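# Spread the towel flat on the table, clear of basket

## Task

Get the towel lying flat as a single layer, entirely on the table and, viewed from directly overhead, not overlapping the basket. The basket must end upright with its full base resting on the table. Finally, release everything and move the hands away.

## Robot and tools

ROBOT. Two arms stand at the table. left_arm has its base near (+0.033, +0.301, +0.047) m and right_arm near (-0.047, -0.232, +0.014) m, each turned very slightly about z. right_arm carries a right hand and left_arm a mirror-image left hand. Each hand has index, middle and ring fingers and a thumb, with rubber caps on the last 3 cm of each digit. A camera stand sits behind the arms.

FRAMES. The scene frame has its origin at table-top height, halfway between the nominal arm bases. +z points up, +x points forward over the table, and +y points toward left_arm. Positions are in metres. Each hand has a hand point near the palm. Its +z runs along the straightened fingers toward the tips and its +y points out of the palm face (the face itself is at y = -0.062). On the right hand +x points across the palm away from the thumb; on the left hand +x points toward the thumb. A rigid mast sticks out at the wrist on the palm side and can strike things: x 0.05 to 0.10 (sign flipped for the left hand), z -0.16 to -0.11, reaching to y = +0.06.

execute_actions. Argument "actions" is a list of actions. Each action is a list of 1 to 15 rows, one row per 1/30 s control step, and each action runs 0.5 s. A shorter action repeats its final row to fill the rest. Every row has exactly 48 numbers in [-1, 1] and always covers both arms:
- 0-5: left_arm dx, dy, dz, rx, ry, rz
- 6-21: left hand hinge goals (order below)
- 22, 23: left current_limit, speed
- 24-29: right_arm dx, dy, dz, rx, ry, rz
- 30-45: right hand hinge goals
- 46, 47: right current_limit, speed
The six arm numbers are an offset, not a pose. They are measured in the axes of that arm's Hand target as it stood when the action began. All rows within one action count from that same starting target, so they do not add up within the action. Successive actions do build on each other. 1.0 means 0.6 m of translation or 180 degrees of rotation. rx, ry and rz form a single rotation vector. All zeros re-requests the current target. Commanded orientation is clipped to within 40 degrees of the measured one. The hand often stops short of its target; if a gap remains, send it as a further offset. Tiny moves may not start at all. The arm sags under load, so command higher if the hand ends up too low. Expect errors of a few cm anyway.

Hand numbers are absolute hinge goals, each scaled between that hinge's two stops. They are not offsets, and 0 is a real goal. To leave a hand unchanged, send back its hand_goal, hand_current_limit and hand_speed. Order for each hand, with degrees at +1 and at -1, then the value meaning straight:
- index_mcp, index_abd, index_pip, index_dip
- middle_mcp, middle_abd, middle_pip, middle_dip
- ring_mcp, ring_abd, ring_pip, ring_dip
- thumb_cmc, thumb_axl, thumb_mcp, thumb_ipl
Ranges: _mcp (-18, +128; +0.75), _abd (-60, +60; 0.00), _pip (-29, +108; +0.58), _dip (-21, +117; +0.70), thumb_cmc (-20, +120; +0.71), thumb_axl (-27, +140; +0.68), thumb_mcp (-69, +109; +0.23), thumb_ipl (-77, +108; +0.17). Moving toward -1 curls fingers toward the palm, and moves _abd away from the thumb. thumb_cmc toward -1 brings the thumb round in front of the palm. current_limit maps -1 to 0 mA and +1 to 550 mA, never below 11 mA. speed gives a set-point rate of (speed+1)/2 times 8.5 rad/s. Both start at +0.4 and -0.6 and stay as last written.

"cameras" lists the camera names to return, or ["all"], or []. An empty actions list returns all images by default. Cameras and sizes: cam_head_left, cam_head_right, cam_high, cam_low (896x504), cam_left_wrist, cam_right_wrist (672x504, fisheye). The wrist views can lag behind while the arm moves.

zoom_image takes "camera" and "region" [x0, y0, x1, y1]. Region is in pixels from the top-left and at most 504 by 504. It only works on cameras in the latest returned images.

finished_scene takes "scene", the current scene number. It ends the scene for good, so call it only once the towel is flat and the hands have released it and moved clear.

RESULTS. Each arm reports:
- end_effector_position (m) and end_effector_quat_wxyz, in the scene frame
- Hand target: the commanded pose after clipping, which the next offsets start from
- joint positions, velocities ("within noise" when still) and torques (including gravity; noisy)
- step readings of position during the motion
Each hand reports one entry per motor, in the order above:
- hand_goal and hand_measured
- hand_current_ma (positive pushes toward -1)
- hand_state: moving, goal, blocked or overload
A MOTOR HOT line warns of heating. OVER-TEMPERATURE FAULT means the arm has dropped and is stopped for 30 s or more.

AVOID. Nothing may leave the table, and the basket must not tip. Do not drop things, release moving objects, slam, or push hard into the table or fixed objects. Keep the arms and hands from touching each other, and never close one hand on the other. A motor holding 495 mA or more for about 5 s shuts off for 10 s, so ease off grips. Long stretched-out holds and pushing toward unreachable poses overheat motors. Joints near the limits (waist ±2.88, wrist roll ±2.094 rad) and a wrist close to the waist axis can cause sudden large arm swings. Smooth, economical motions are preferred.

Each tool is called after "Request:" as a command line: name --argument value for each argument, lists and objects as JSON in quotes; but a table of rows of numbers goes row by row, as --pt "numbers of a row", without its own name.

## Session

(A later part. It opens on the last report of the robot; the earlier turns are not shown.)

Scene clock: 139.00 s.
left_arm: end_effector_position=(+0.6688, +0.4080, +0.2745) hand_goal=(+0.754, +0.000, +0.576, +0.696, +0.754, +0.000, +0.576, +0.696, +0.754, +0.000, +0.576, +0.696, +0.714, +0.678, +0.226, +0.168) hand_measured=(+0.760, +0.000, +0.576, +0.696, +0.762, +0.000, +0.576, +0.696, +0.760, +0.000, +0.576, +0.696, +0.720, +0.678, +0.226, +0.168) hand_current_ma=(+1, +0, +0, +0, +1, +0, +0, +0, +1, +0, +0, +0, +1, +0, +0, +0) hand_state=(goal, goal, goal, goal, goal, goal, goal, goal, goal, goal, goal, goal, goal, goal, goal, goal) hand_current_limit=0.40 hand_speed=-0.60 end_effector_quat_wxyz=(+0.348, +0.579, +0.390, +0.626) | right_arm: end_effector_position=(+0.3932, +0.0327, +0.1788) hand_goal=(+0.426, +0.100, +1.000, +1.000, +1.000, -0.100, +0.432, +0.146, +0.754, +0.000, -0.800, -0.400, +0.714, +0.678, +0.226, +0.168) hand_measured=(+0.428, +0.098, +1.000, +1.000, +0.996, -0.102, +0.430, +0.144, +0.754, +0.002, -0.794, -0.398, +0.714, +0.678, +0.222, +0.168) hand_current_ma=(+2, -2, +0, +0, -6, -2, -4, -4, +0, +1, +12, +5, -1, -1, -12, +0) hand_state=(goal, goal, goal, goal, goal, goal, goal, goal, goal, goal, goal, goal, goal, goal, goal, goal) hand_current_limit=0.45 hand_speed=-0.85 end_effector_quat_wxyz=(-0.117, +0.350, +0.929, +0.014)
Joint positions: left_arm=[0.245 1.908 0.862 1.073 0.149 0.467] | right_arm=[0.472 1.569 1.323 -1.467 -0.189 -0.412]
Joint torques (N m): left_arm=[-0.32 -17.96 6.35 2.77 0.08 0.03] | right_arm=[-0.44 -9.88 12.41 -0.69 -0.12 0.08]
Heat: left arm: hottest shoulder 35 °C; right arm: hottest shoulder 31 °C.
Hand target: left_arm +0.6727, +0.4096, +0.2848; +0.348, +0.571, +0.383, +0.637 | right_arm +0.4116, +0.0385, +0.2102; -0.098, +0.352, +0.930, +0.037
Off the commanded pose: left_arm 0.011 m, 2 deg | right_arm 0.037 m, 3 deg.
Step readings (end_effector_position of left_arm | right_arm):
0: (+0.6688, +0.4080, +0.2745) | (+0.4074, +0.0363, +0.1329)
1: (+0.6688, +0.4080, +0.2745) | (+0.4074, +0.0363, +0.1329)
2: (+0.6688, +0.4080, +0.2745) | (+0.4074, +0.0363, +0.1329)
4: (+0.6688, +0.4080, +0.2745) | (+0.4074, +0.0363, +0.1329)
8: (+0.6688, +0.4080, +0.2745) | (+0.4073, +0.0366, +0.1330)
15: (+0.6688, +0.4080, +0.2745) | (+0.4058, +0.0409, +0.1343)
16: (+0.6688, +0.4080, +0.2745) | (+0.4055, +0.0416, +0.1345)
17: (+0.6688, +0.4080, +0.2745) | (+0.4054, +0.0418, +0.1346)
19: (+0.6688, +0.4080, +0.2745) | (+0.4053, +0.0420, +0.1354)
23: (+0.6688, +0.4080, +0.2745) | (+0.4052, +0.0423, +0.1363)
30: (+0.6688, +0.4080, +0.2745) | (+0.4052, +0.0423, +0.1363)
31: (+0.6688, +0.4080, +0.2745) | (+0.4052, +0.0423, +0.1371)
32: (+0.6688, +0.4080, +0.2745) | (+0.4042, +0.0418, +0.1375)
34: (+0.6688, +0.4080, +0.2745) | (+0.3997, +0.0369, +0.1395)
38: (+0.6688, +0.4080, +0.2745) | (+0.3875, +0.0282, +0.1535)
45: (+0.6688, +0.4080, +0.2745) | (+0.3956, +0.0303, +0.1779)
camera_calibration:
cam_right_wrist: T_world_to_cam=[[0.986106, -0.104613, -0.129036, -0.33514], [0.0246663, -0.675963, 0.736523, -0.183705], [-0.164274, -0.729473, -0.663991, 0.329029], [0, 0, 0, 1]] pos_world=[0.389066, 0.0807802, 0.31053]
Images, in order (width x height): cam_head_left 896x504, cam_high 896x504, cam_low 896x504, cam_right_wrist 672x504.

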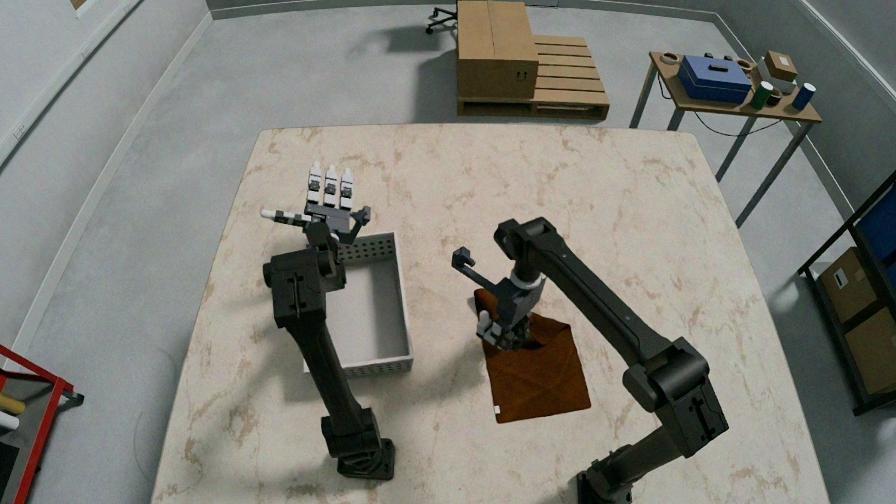

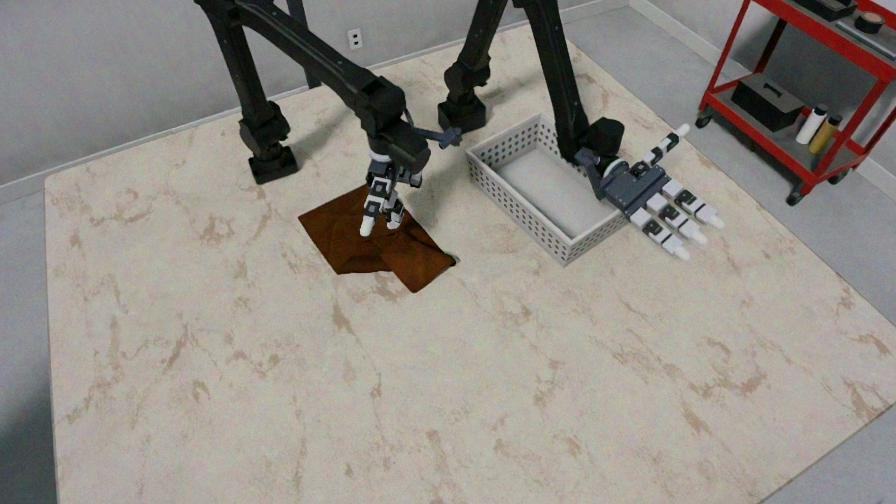

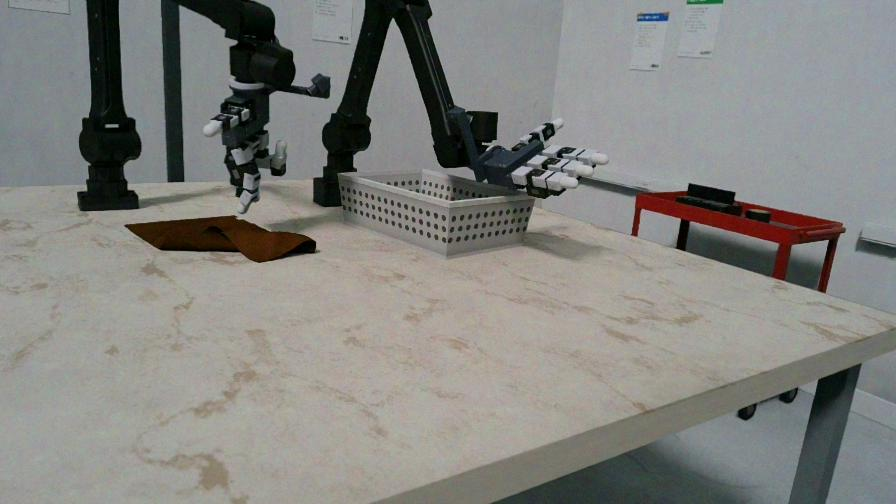

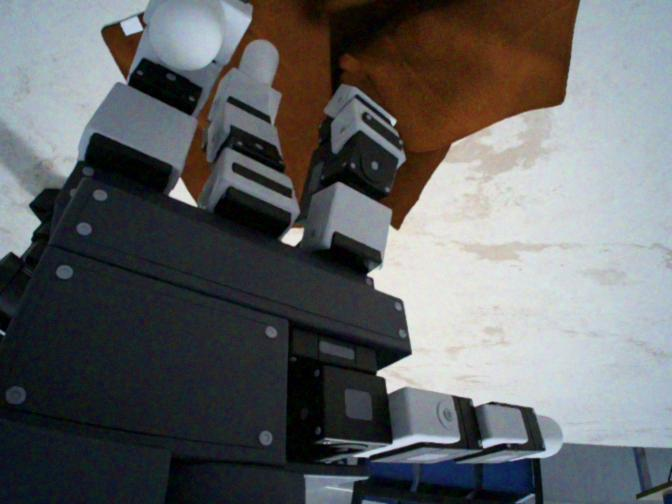

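Request:
execute_actions --actions '[[[0,0,0,0,0,0,0.754,0,0.576,0.696,0.754,0,0.576,0.696,0.754,0,0.576,0.696,0.714,0.678,0.226,0.168,0.4,-0.6,-0.06,-0.055,-0.035,0,-0.0667,0,0.426,0.1,1,1,1,-0.1,0.432,0.146,0.754,0,-0.8,-0.4,0.714,0.678,0.226,0.168,0.45,-0.85]],[[0,0,0,0,0,0,0.754,0,0.576,0.696,0.754,0,0.576,0.696,0.754,0,0.576,0.696,0.714,0.678,0.226,0.168,0.4,-0.6,-0.0901,-0.0759,-0.0167,0,0,0,0.426,0.1,1,1,1,-0.1,0.432,0.146,0.754,0,-0.8,-0.4,0.714,0.678,0.226,0.168,0.45,-0.85]],[[0,0,0,0,0,0,0.754,0,0.576,0.696,0.754,0,0.576,0.696,0.754,0,0.576,0.696,0.714,0.678,0.226,0.168,0.4,-0.6,-0.0901,-0.0759,0,0,0,0,0.426,0.1,1,1,1,-0.1,0.432,0.146,0.754,0,-0.8,-0.4,0.714,0.678,0.226,0.168,0.45,-0.85]],[[0,0,0,0,0,0,0.754,0,0.576,0.696,0.754,0,0.576,0.696,0.754,0,0.576,0.696,0.714,0.678,0.226,0.168,0.4,-0.6,-0.0901,-0.0759,0,0,0,0,0.426,0.1,1,1,1,-0.1,0.432,0.146,0.754,0,-0.8,-0.4,0.714,0.678,0.226,0.168,0.45,-0.85]]]' --cameras '["cam_head_left","cam_head_right","cam_low","cam_high","cam_right_wrist"]'

Request:
zoom_image --camera "cam_low" --region '[120, 180, 330, 280]'

Request:
zoom_image --camera "cam_high" --region '[280, 170, 470, 310]'

Request:
zoom_image --camera "cam_head_left" --region '[460, 280, 610, 440]'

Scene clock: 143.17 s.
left_arm: end_effector_position=(+0.6688, +0.4080, +0.2745) hand_goal=(+0.754, +0.000, +0.576, +0.696, +0.754, +0.000, +0.576, +0.696, +0.754, +0.000, +0.576, +0.696, +0.714, +0.678, +0.226, +0.168) hand_measured=(+0.760, +0.000, +0.576, +0.696, +0.762, +0.000, +0.576, +0.696, +0.760, +0.000, +0.576, +0.696, +0.720, +0.678, +0.226, +0.168) hand_current_ma=(+1, +0, +0, +0, +1, +0, +0, +0, +1, +0, +0, +0, +1, +0, +0, +0) hand_state=(goal, goal, goal, goal, goal, goal, goal, goal, goal, goal, goal, goal, goal, goal, goal, goal) hand_current_limit=0.40 hand_speed=-0.60 end_effector_quat_wxyz=(+0.348, +0.579, +0.390, +0.626) | right_arm: end_effector_position=(+0.4437, -0.2255, +0.2243) hand_goal=(+0.426, +0.100, +1.000, +1.000, +1.000, -0.100, +0.432, +0.146, +0.754, +0.000, -0.800, -0.400, +0.714, +0.678, +0.226, +0.168) hand_measured=(+0.428, +0.100, +1.000, +1.000, +0.996, -0.100, +0.430, +0.144, +0.754, +0.002, -0.794, -0.398, +0.712, +0.678, +0.222, +0.168) hand_current_ma=(+2, -1, +0, +0, -6, +0, -3, -4, +1, +1, +12, +5, -1, -1, -13, +0) hand_state=(goal, goal, goal, goal, goal, goal, goal, goal, goal, goal, goal, goal, goal, goal, goal, goal) hand_current_limit=0.45 hand_speed=-0.85 end_effector_quat_wxyz=(-0.007, +0.363, +0.932, -0.005)
Joint positions: left_arm=[0.245 1.908 0.862 1.073 0.149 0.467] | right_arm=[-0.075 1.452 1.306 -1.441 0.006 -0.922]
Joint torques (N m): left_arm=[-0.15 -18.32 6.32 2.74 0.07 0.01] | right_arm=[0.44 -7.82 10.02 -0.23 -0.11 -0.12]
Heat: left arm: hottest shoulder 35 °C; right arm: hottest shoulder 31 °C.
Hand target: left_arm +0.6727, +0.4096, +0.2848; +0.348, +0.571, +0.383, +0.637 | right_arm +0.4507, -0.2222, +0.2331; +0.000, +0.354, +0.935, +0.000
Off the commanded pose: left_arm 0.011 m, 2 deg | right_arm 0.012 m, 1 deg.
Step readings (end_effector_position of left_arm | right_arm):
0: (+0.6688, +0.4080, +0.2745) | (+0.3932, +0.0327, +0.1788)
1: (+0.6688, +0.4080, +0.2745) | (+0.3933, +0.0324, +0.1788)
2: (+0.6688, +0.4080, +0.2745) | (+0.3945, +0.0293, +0.1785)
4: (+0.6688, +0.4080, +0.2745) | (+0.4003, +0.0174, +0.1813)
8: (+0.6688, +0.4080, +0.2745) | (+0.4123, -0.0059, +0.2029)
15: (+0.6688, +0.4080, +0.2745) | (+0.4178, -0.0163, +0.2224)
16: (+0.6688, +0.4080, +0.2745) | (+0.4170, -0.0157, +0.2218)
17: (+0.6688, +0.4080, +0.2745) | (+0.4162, -0.0153, +0.2211)
19: (+0.6688, +0.4080, +0.2745) | (+0.4171, -0.0224, +0.2205)
23: (+0.6688, +0.4080, +0.2745) | (+0.4290, -0.0645, +0.2216)
30: (+0.6688, +0.4080, +0.2745) | (+0.4366, -0.0934, +0.2249)
31: (+0.6688, +0.4080, +0.2745) | (+0.4359, -0.0914, +0.2251)
32: (+0.6688, +0.4080, +0.2745) | (+0.4351, -0.0893, +0.2252)
34: (+0.6688, +0.4080, +0.2745) | (+0.4353, -0.0939, +0.2253)
38: (+0.6688, +0.4080, +0.2745) | (+0.4429, -0.1334, +0.2268)
45: (+0.6688, +0.4080, +0.2745) | (+0.4464, -0.1641, +0.2263)
46: (+0.6688, +0.4080, +0.2745) | (+0.4461, -0.1622, +0.2265)
47: (+0.6688, +0.4080, +0.2745) | (+0.4453, -0.1602, +0.2267)
49: (+0.6688, +0.4080, +0.2745) | (+0.4444, -0.1643, +0.2270)
53: (+0.6688, +0.4080, +0.2745) | (+0.4457, -0.2044, +0.2270)
60: (+0.6688, +0.4080, +0.2745) | (+0.4446, -0.2339, +0.2256)
camera_calibration:
cam_right_wrist: T_world_to_cam=[[0.98878, -0.129527, 0.0744084, -0.458547], [-0.136803, -0.585159, 0.799295, -0.314935], [-0.0599897, -0.800507, -0.596314, 0.101739], [0, 0, 0, 1]] pos_world=[0.416422, -0.162239, 0.346514]
Images, in order (width x height): cam_head_left 896x504, cam_head_right 896x504, cam_high 896x504, cam_low 896x504, cam_right_wrist 672x504.

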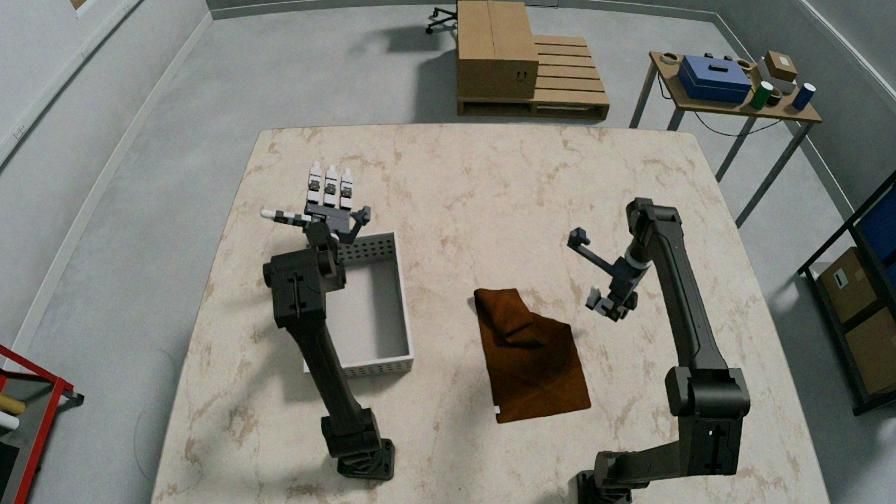

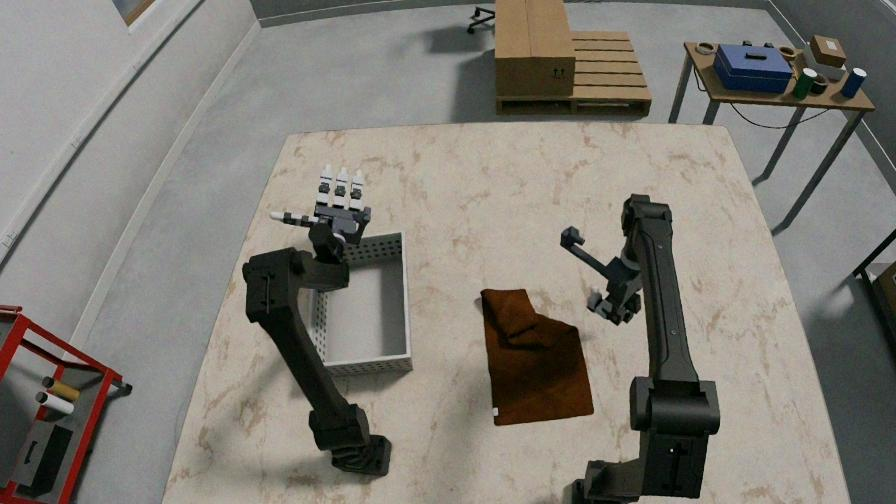

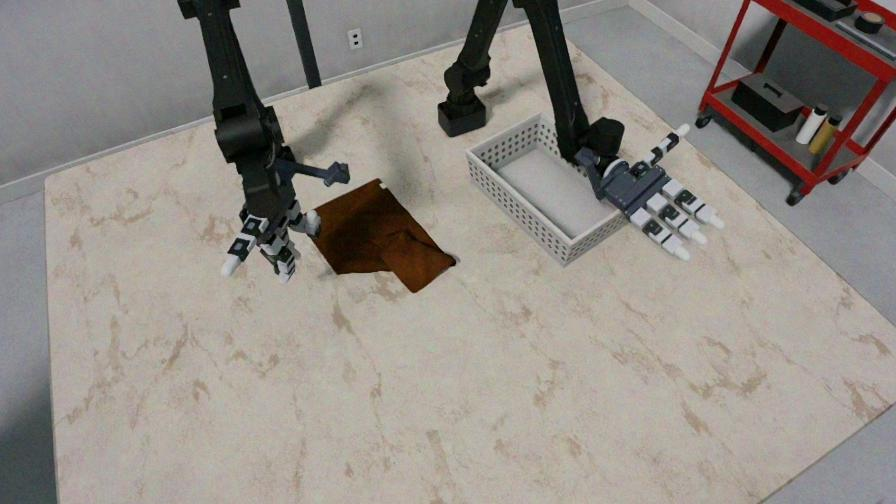

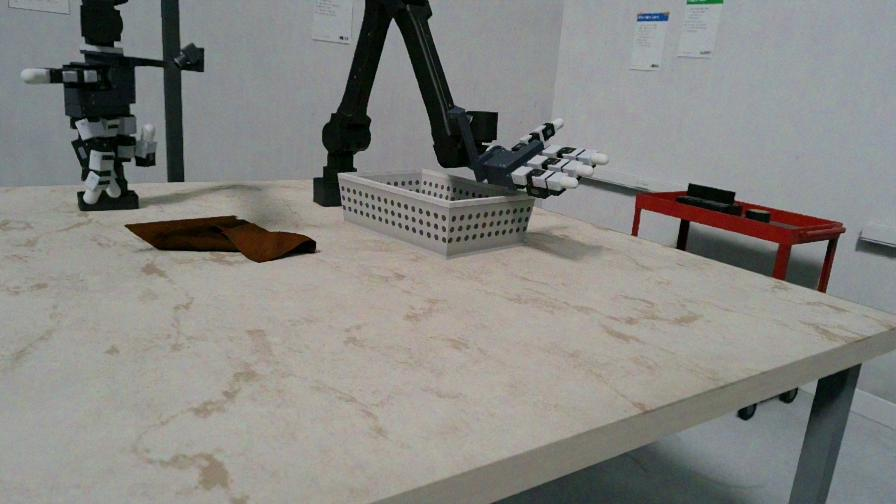

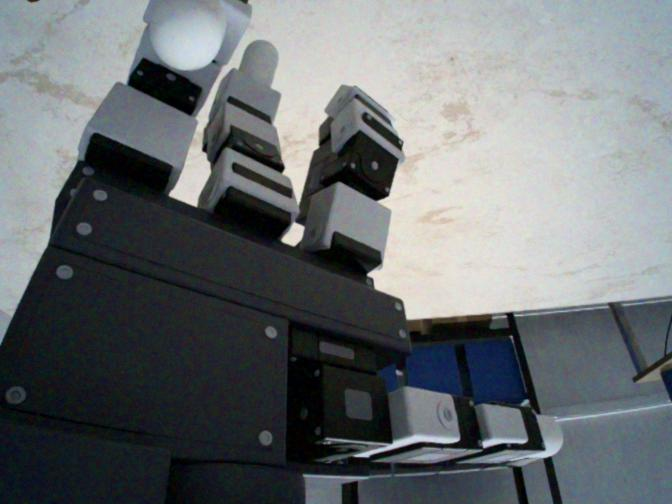

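Scaled by 2.400 from the camera's 896x504 image, which has a finer 1280x720 frame.

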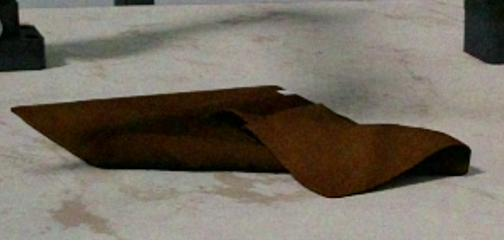

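Scaled by 2.653 from the camera's 896x504 image, which has a finer 1280x720 frame.

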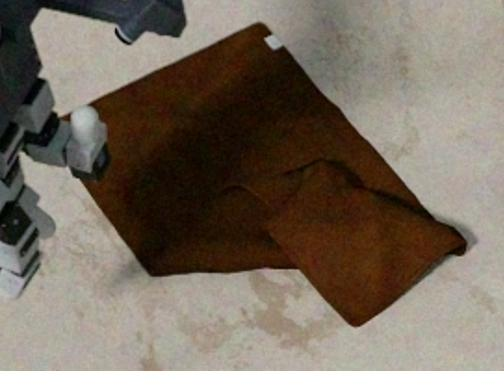

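Scaled by 3.150 from the camera's 896x504 image, which has a finer 1280x720 frame.

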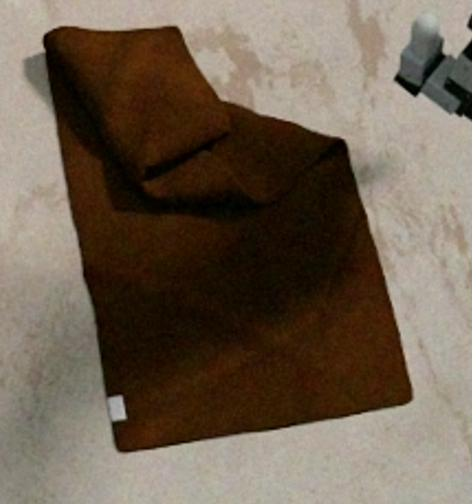

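Request:
execute_actions --actions '[[[0.1144,-0.0067,-0.0437,0,0,0,0.754,0,0.576,0.696,0.754,0,0.576,0.696,0.754,0,0.576,0.696,0.714,0.678,0.226,0.168,0.4,-0.6,0.0308,0.0844,0,0,0,0.0825,0.426,0.05,1,1,1,-0.05,0.432,0.146,0.754,0,-0.8,-0.4,0.714,0.678,0.226,0.168,0.45,-0.85]],[[0.1144,-0.0067,-0.0437,0,0,0,0.754,0,0.576,0.696,0.754,0,0.576,0.696,0.754,0,0.576,0.696,0.714,0.678,0.226,0.168,0.4,-0.6,0.07,0.1059,0,0,0,0.0825,0.426,0.05,1,1,1,-0.05,0.432,0.146,0.754,0,-0.8,-0.4,0.714,0.678,0.226,0.168,0.45,-0.85]],[[0.1144,-0.0067,-0.0437,0,0,0,0.754,0,0.576,0.696,0.754,0,0.576,0.696,0.754,0,0.576,0.696,0.714,0.678,0.226,0.168,0.4,-0.6,0.0948,0.0844,0.0333,0,0,0,0.426,0.05,1,1,1,-0.05,0.432,0.146,0.754,0,-0.8,-0.4,0.714,0.678,0.226,0.168,0.45,-0.85]]]' --cameras '["cam_head_left","cam_low","cam_high","cam_right_wrist"]'

Request:
zoom_image --camera "cam_high" --region '[280, 170, 470, 310]'

Request:
zoom_image --camera "cam_right_wrist" --region '[60, 0, 480, 280]'

Scene clock: 151.77 s.
left_arm: end_effector_position=(+0.5658, +0.5856, +0.3420) hand_goal=(+0.754, +0.000, +0.576, +0.696, +0.754, +0.000, +0.576, +0.696, +0.754, +0.000, +0.576, +0.696, +0.714, +0.678, +0.226, +0.168) hand_measured=(+0.762, -0.002, +0.576, +0.696, +0.764, -0.002, +0.576, +0.696, +0.762, -0.002, +0.576, +0.696, +0.720, +0.678, +0.226, +0.168) hand_current_ma=(+1, +0, +0, +0, +2, +0, +0, +0, +1, +0, +0, +0, +1, +0, +0, +0) hand_state=(goal, goal, goal, goal, goal, goal, goal, goal, goal, goal, goal, goal, goal, goal, goal, goal) hand_current_limit=0.40 hand_speed=-0.60 end_effector_quat_wxyz=(+0.349, +0.577, +0.396, +0.623) | right_arm: end_effector_position=(+0.5066, -0.0350, +0.1815) hand_goal=(+0.426, +0.050, +1.000, +1.000, +1.000, -0.050, +0.432, +0.146, +0.754, +0.000, -0.800, -0.400, +0.714, +0.678, +0.226, +0.168) hand_measured=(+0.428, +0.050, +1.000, +1.000, +0.996, -0.050, +0.430, +0.144, +0.754, +0.002, -0.794, -0.398, +0.714, +0.678, +0.222, +0.168) hand_current_ma=(+2, +1, +0, +0, -6, -1, -2, -4, +1, +1, +12, +5, +0, -1, -12, +0) hand_state=(goal, goal, goal, goal, goal, goal, goal, goal, goal, goal, goal, goal, goal, goal, goal, goal) hand_current_limit=0.45 hand_speed=-0.85 end_effector_quat_wxyz=(-0.022, +0.572, +0.820, -0.024)
Joint positions: left_arm=[0.683 1.708 0.833 0.898 0.58 0.447] | right_arm=[0.402 1.718 1.52 -1.438 -0.01 0.03]
Joint torques (N m): left_arm=[-0.91 -16.97 8.57 1.88 0.14 -0.07] | right_arm=[-0.56 -11.46 12.88 -0.44 0.16 0.17]
Heat: left arm: hottest shoulder 35 °C; right arm: hottest shoulder 30 °C.
Hand target: left_arm +0.5727, +0.5896, +0.3645; +0.348, +0.571, +0.383, +0.637 | right_arm +0.5294, -0.0316, +0.2133; +0.000, +0.582, +0.813, +0.000
Off the commanded pose: left_arm 0.024 m, 2 deg | right_arm 0.039 m, 4 deg.
Step readings (end_effector_position of left_arm | right_arm):
0: (+0.6688, +0.4080, +0.2745) | (+0.4437, -0.2255, +0.2243)
1: (+0.6688, +0.4080, +0.2745) | (+0.4437, -0.2255, +0.2243)
2: (+0.6683, +0.4081, +0.2754) | (+0.4445, -0.2249, +0.2244)
4: (+0.6642, +0.4086, +0.2776) | (+0.4476, -0.2191, +0.2246)
8: (+0.6486, +0.4437, +0.2904) | (+0.4501, -0.1801, +0.2233)
15: (+0.6347, +0.4828, +0.3091) | (+0.4519, -0.1590, +0.2160)
16: (+0.6352, +0.4804, +0.3087) | (+0.4525, -0.1612, +0.2151)
17: (+0.6355, +0.4772, +0.3072) | (+0.4538, -0.1635, +0.2135)
19: (+0.6324, +0.4744, +0.3067) | (+0.4572, -0.1608, +0.2103)
23: (+0.6176, +0.5025, +0.3172) | (+0.4630, -0.1190, +0.2028)
30: (+0.6001, +0.5400, +0.3316) | (+0.4704, -0.0882, +0.2002)
31: (+0.6004, +0.5386, +0.3309) | (+0.4716, -0.0904, +0.2007)
32: (+0.6007, +0.5357, +0.3291) | (+0.4750, -0.0929, +0.2009)
34: (+0.5974, +0.5325, +0.3288) | (+0.4854, -0.0924, +0.2022)
38: (+0.5803, +0.5620, +0.3349) | (+0.5029, -0.0595, +0.1948)
45: (+0.5614, +0.5961, +0.3430) | (+0.4987, -0.0274, +0.1746)
camera_calibration:
cam_right_wrist: T_world_to_cam=[[0.822626, -0.566706, 0.0461489, -0.418859], [-0.350922, -0.442178, 0.825429, -0.0518423], [-0.44737, -0.695214, -0.562617, 0.426292], [0, 0, 0, 1]] pos_world=[0.517082, 0.0360703, 0.301961]
Images, in order (width x height): cam_head_left 896x504, cam_high 896x504, cam_low 896x504, cam_right_wrist 672x504.

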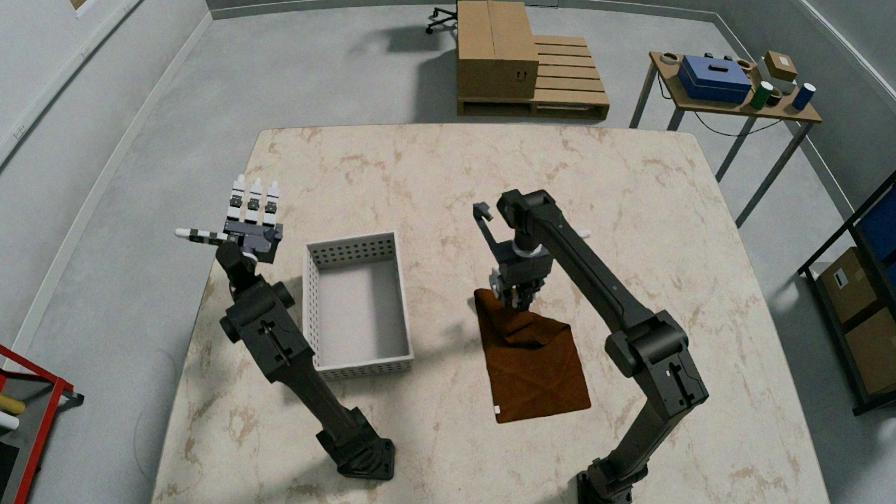

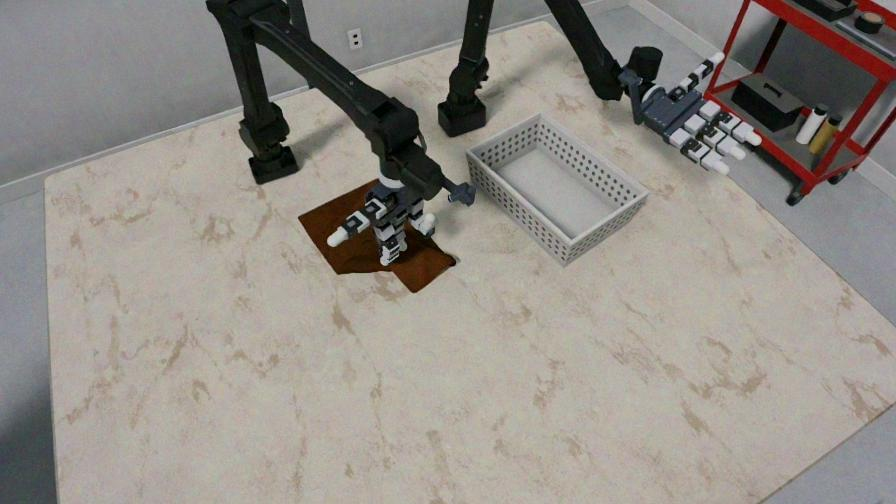

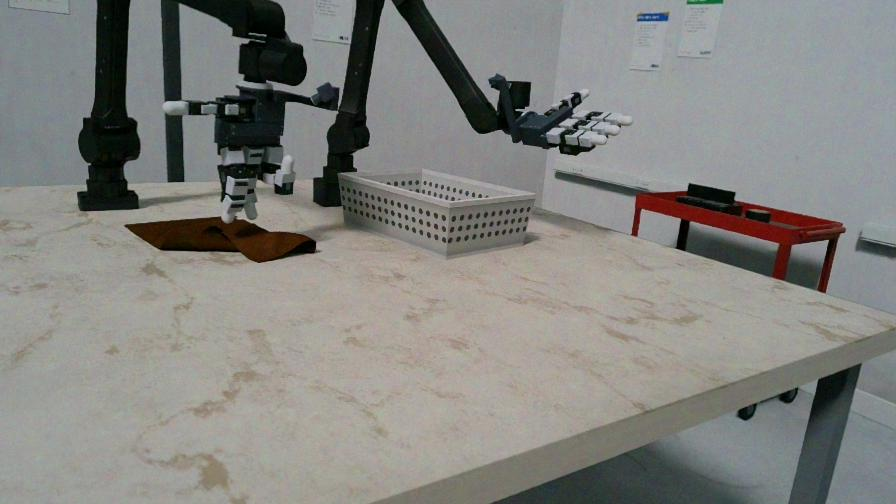

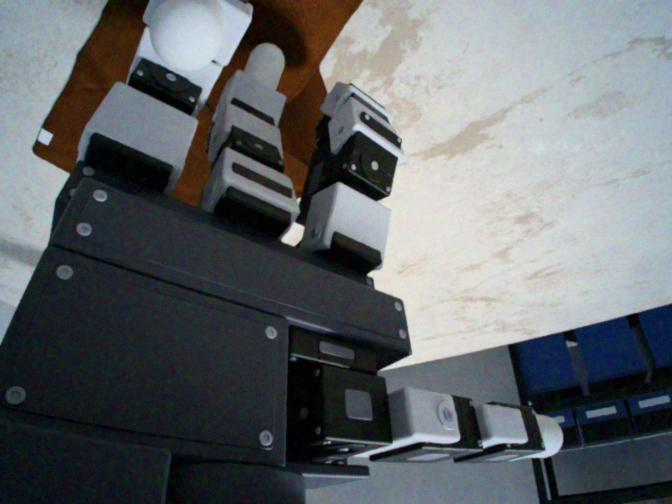

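Scaled by 2.653 from the camera's 896x504 image, which has a finer 1280x720 frame.

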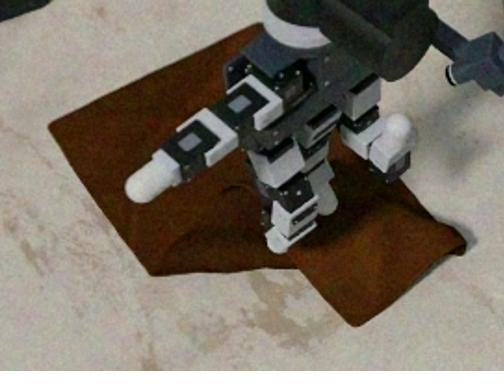

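Scaled by 1.200 from the camera's 672x504 image, which has a finer 960x720 frame.

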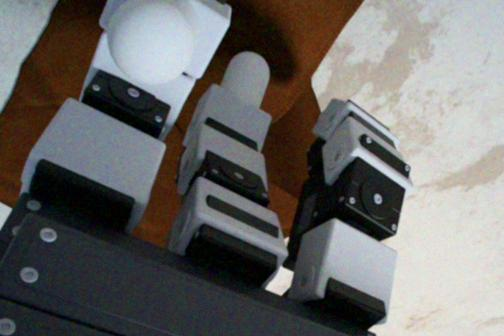

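Request:
execute_actions --actions '[[[0,0,0,0,0,0,0.754,0,0.576,0.696,0.754,0,0.576,0.696,0.754,0,0.576,0.696,0.714,0.678,0.226,0.168,0.4,-0.6,0.0321,0.03,0.05,0,0,0,0.426,0.05,1,1,1,-0.05,0.432,0.146,0.754,0,-0.8,-0.4,0.714,0.678,0.226,0.168,0.45,-0.85]]]' --cameras '["cam_head_left","cam_low","cam_high","cam_right_wrist"]'

Request:
zoom_image --camera "cam_high" --region '[340, 190, 470, 300]'

Request:
zoom_image --camera "cam_right_wrist" --region '[60, 0, 480, 280]'

Request:
zoom_image --camera "cam_head_left" --region '[460, 260, 610, 400]'

Scene clock: 153.43 s.
left_arm: end_effector_position=(+0.5658, +0.5856, +0.3420) hand_goal=(+0.754, +0.000, +0.576, +0.696, +0.754, +0.000, +0.576, +0.696, +0.754, +0.000, +0.576, +0.696, +0.714, +0.678, +0.226, +0.168) hand_measured=(+0.762, -0.002, +0.576, +0.696, +0.764, -0.002, +0.576, +0.696, +0.762, -0.002, +0.576, +0.696, +0.720, +0.678, +0.226, +0.168) hand_current_ma=(+1, +0, +0, +0, +2, +0, +0, +0, +1, +0, +0, +0, +1, +0, +0, +0) hand_state=(goal, goal, goal, goal, goal, goal, goal, goal, goal, goal, goal, goal, goal, goal, goal, goal) hand_current_limit=0.40 hand_speed=-0.60 end_effector_quat_wxyz=(+0.349, +0.577, +0.396, +0.623) | right_arm: end_effector_position=(+0.5132, -0.0176, +0.1500) hand_goal=(+0.426, +0.050, +1.000, +1.000, +1.000, -0.050, +0.432, +0.146, +0.754, +0.000, -0.800, -0.400, +0.714, +0.678, +0.226, +0.168) hand_measured=(+0.428, +0.050, +1.000, +1.000, +0.996, -0.050, +0.430, +0.144, +0.754, +0.002, -0.794, -0.398, +0.714, +0.678, +0.222, +0.168) hand_current_ma=(+2, +1, +0, +0, -6, -1, -2, -4, +1, +1, +12, +5, +0, -1, -12, +0) hand_state=(goal, goal, goal, goal, goal, goal, goal, goal, goal, goal, goal, goal, goal, goal, goal, goal) hand_current_limit=0.45 hand_speed=-0.85 end_effector_quat_wxyz=(-0.027, +0.574, +0.817, -0.035)
Joint positions: left_arm=[0.683 1.708 0.833 0.898 0.58 0.447] | right_arm=[0.429 1.784 1.529 -1.404 -0.01 0.064]
Joint torques (N m): left_arm=[-0.85 -16.91 8.58 1.89 0.17 -0.08] | right_arm=[0.79 -12.04 12.79 0.47 0.15 0.17]
Heat: left arm: hottest shoulder 35 °C; right arm: hottest shoulder 30 °C.
Hand target: left_arm +0.5727, +0.5896, +0.3645; +0.348, +0.571, +0.383, +0.637 | right_arm +0.5402, -0.0075, +0.1833; +0.000, +0.582, +0.813, +0.000
Off the commanded pose: left_arm 0.024 m, 2 deg | right_arm 0.044 m, 5 deg.
Step readings (end_effector_position of left_arm | right_arm):
0: (+0.5658, +0.5856, +0.3420) | (+0.5066, -0.0350, +0.1815)
1: (+0.5658, +0.5856, +0.3420) | (+0.5066, -0.0350, +0.1815)
2: (+0.5658, +0.5856, +0.3420) | (+0.5066, -0.0353, +0.1806)
4: (+0.5658, +0.5856, +0.3420) | (+0.5093, -0.0349, +0.1780)
8: (+0.5658, +0.5856, +0.3420) | (+0.5150, -0.0286, +0.1649)
15: (+0.5658, +0.5856, +0.3420) | (+0.5130, -0.0184, +0.1494)
camera_calibration:
cam_right_wrist: T_world_to_cam=[[0.819981, -0.571273, 0.0357447, -0.410082], [-0.33651, -0.430613, 0.837456, -0.0248703], [-0.463024, -0.698727, -0.545334, 0.429097], [0, 0, 0, 1]] pos_world=[0.526573, 0.0548431, 0.269487]
Images, in order (width x height): cam_head_left 896x504, cam_high 896x504, cam_low 896x504, cam_right_wrist 672x504.

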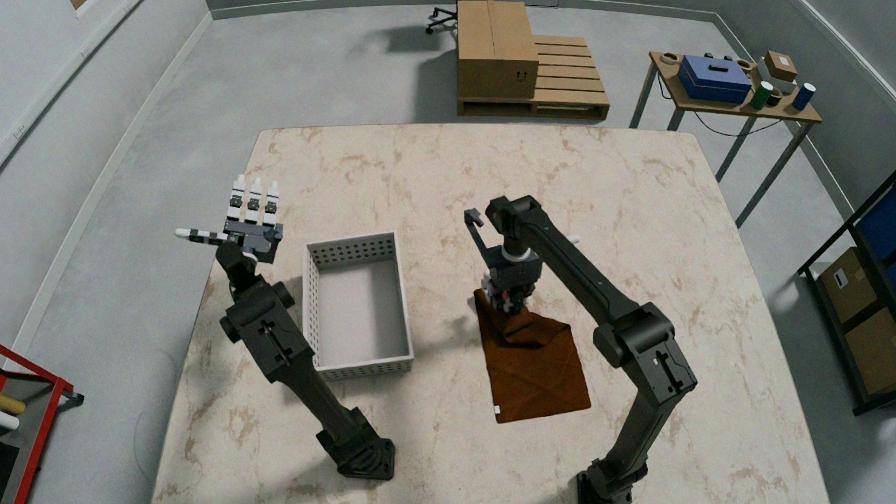

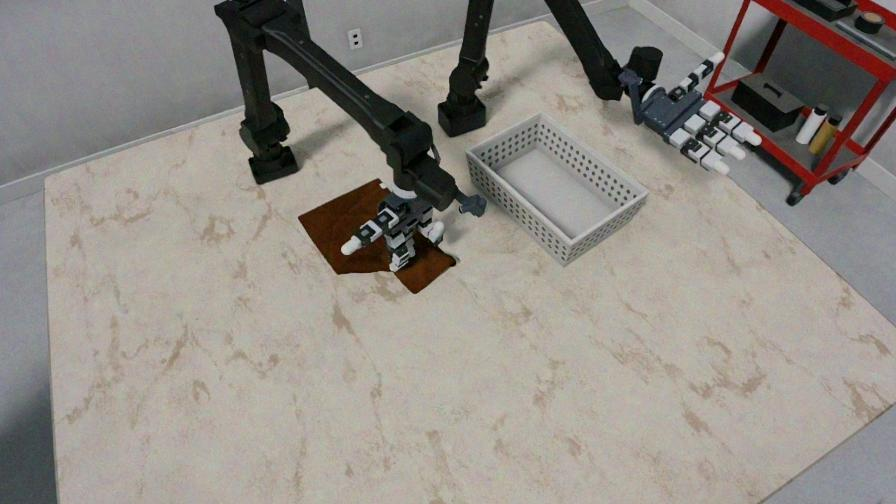

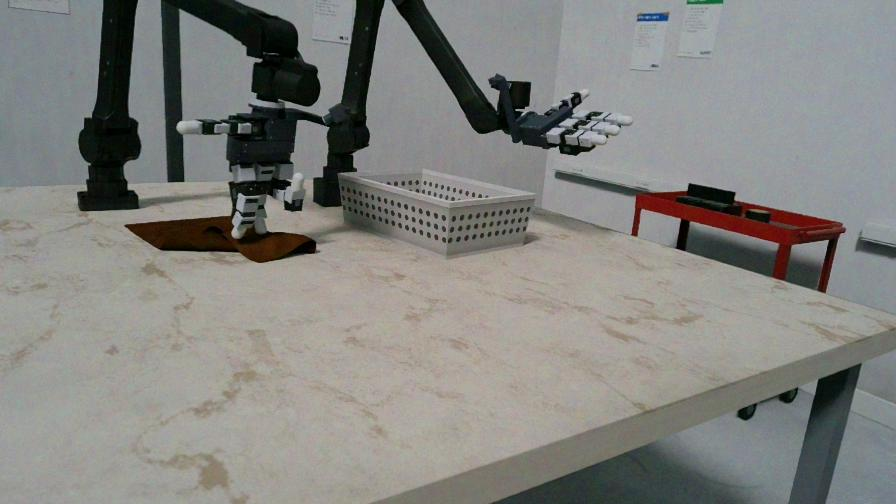

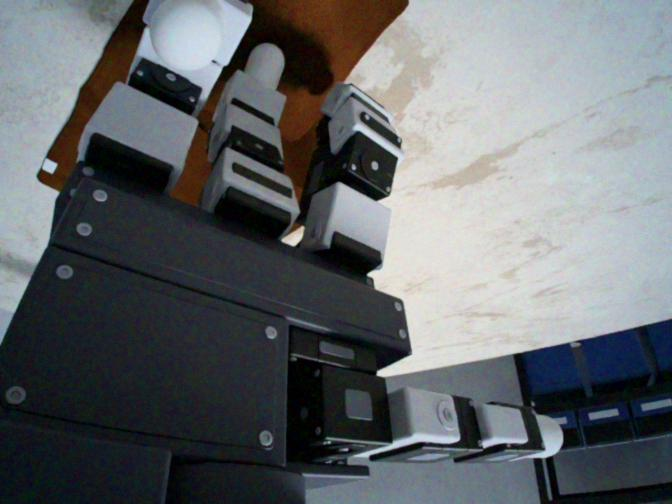

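Scaled by 3.877 from the camera's 896x504 image, which has a finer 1280x720 frame.

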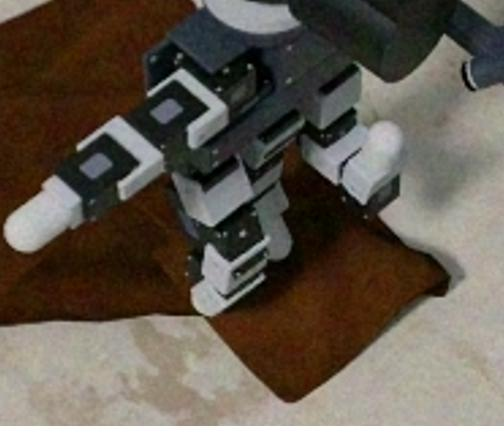

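Scaled by 1.200 from the camera's 672x504 image, which has a finer 960x720 frame.

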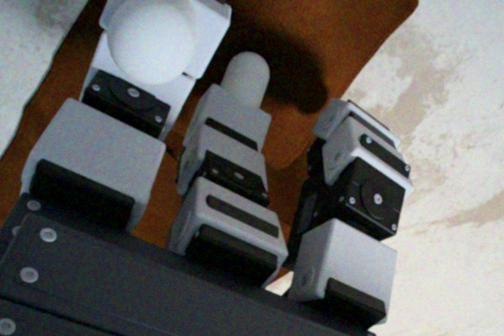

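Scaled by 3.360 from the camera's 896x504 image, which has a finer 1280x720 frame.

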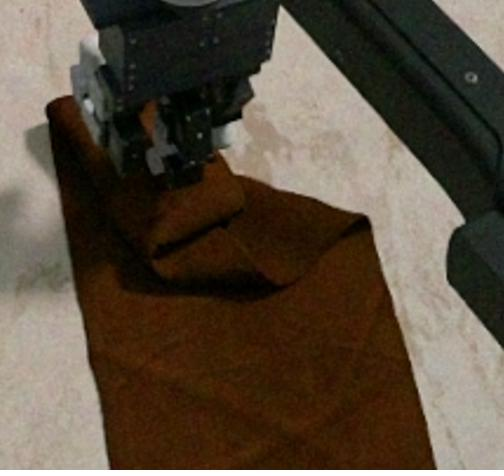

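Request:
execute_actions --actions '[[[0,0,0,0,0,0,0.754,0,0.576,0.696,0.754,0,0.576,0.696,0.754,0,0.576,0.696,0.714,0.678,0.226,0.168,0.4,-0.6,-0.003,0.0516,0.025,0,0,0,0.426,0.05,1,1,1,-0.05,0.432,0.146,0.754,0,-0.8,-0.4,0.714,0.678,0.226,0.168,0.45,-0.85]]]' --cameras '["cam_head_left","cam_high","cam_right_wrist"]'

Request:
zoom_image --camera "cam_high" --region '[340, 190, 470, 300]'

Request:
zoom_image --camera "cam_right_wrist" --region '[60, 0, 480, 280]'

Scene clock: 154.90 s.
left_arm: end_effector_position=(+0.5658, +0.5856, +0.3420) hand_goal=(+0.754, +0.000, +0.576, +0.696, +0.754, +0.000, +0.576, +0.696, +0.754, +0.000, +0.576, +0.696, +0.714, +0.678, +0.226, +0.168) hand_measured=(+0.762, -0.002, +0.576, +0.696, +0.764, -0.002, +0.576, +0.696, +0.762, -0.002, +0.576, +0.696, +0.720, +0.678, +0.226, +0.168) hand_current_ma=(+1, +0, +0, +0, +2, +0, +0, +0, +1, +0, +0, +0, +1, +0, +0, +0) hand_state=(goal, goal, goal, goal, goal, goal, goal, goal, goal, goal, goal, goal, goal, goal, goal, goal) hand_current_limit=0.40 hand_speed=-0.60 end_effector_quat_wxyz=(+0.349, +0.577, +0.396, +0.623) | right_arm: end_effector_position=(+0.5425, -0.0038, +0.1395) hand_goal=(+0.426, +0.050, +1.000, +1.000, +1.000, -0.050, +0.432, +0.146, +0.754, +0.000, -0.800, -0.400, +0.714, +0.678, +0.226, +0.168) hand_measured=(+0.428, +0.050, +1.000, +1.000, +0.992, -0.050, +0.430, +0.144, +0.754, +0.002, -0.794, -0.398, +0.714, +0.678, +0.222, +0.168) hand_current_ma=(+2, +1, +0, +0, -15, -1, -4, -3, +1, +1, +12, +5, +0, -1, -12, +0) hand_state=(goal, goal, goal, goal, goal, goal, goal, goal, goal, goal, goal, goal, goal, goal, goal, goal) hand_current_limit=0.45 hand_speed=-0.85 end_effector_quat_wxyz=(-0.023, +0.574, +0.818, -0.029)
Joint positions: left_arm=[0.683 1.708 0.833 0.898 0.58 0.447] | right_arm=[0.431 1.865 1.615 -1.395 -0.01 0.064]
Joint torques (N m): left_arm=[-1.08 -17.08 8.54 1.91 0.16 -0.05] | right_arm=[-0.26 -12.63 12.85 0.16 0.19 0.09]
Heat: left arm: hottest shoulder 34 °C; right arm: hottest shoulder 30 °C.
Hand target: left_arm +0.5727, +0.5896, +0.3645; +0.348, +0.571, +0.383, +0.637 | right_arm +0.5701, +0.0008, +0.1683; +0.000, +0.582, +0.813, +0.000
Off the commanded pose: left_arm 0.024 m, 2 deg | right_arm 0.040 m, 4 deg.
Step readings (end_effector_position of left_arm | right_arm):
0: (+0.5658, +0.5856, +0.3420) | (+0.5132, -0.0176, +0.1500)
1: (+0.5658, +0.5856, +0.3420) | (+0.5132, -0.0176, +0.1500)
2: (+0.5658, +0.5856, +0.3420) | (+0.5138, -0.0173, +0.1495)
4: (+0.5658, +0.5856, +0.3420) | (+0.5207, -0.0145, +0.1511)
8: (+0.5658, +0.5856, +0.3420) | (+0.5383, -0.0067, +0.1482)
15: (+0.5658, +0.5856, +0.3420) | (+0.5414, -0.0053, +0.1375)
camera_calibration:
cam_right_wrist: T_world_to_cam=[[0.820378, -0.570208, 0.0429347, -0.427118], [-0.346371, -0.435784, 0.830734, 0.00600195], [-0.454981, -0.696387, -0.555011, 0.443552], [0, 0, 0, 1]] pos_world=[0.554285, 0.0679535, 0.259529]
Images, in order (width x height): cam_head_left 896x504, cam_high 896x504, cam_right_wrist 672x504.

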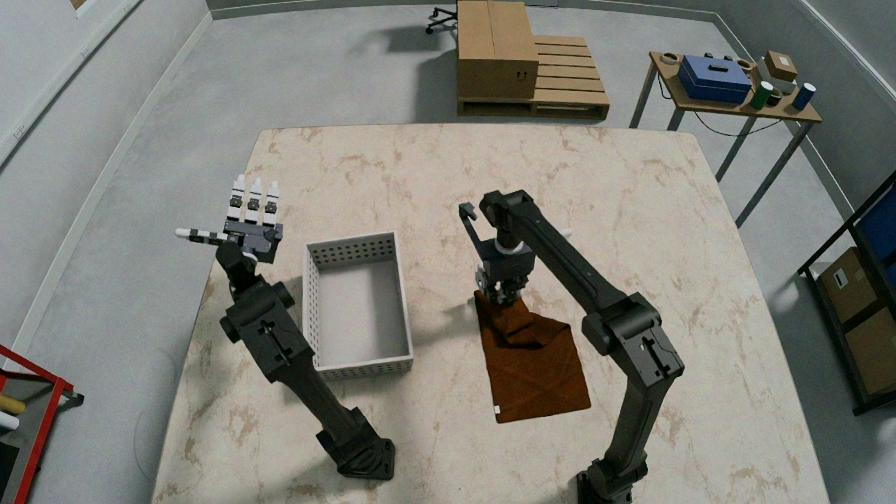

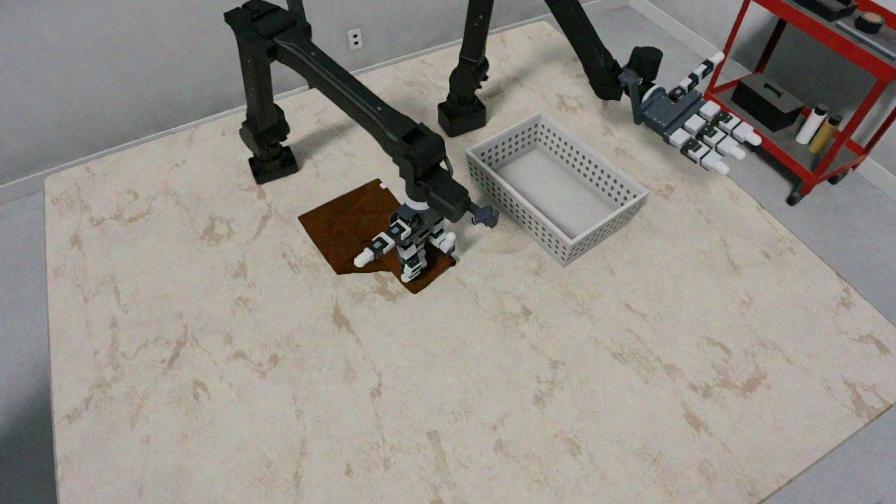

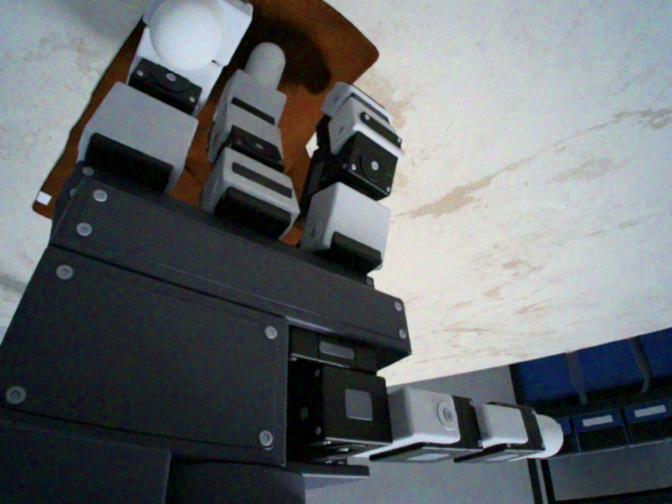

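Scaled by 3.877 from the camera's 896x504 image, which has a finer 1280x720 frame.

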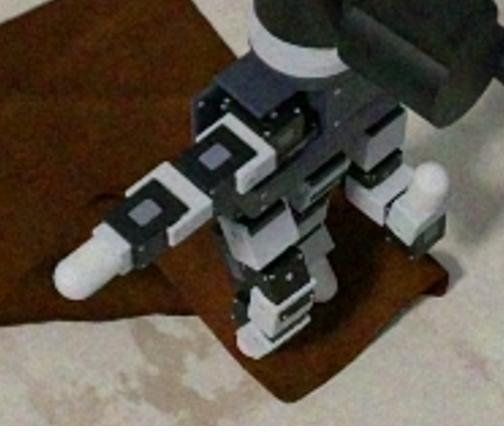

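Scaled by 1.200 from the camera's 672x504 image, which has a finer 960x720 frame.

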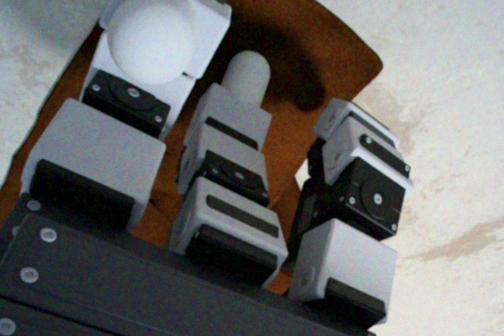

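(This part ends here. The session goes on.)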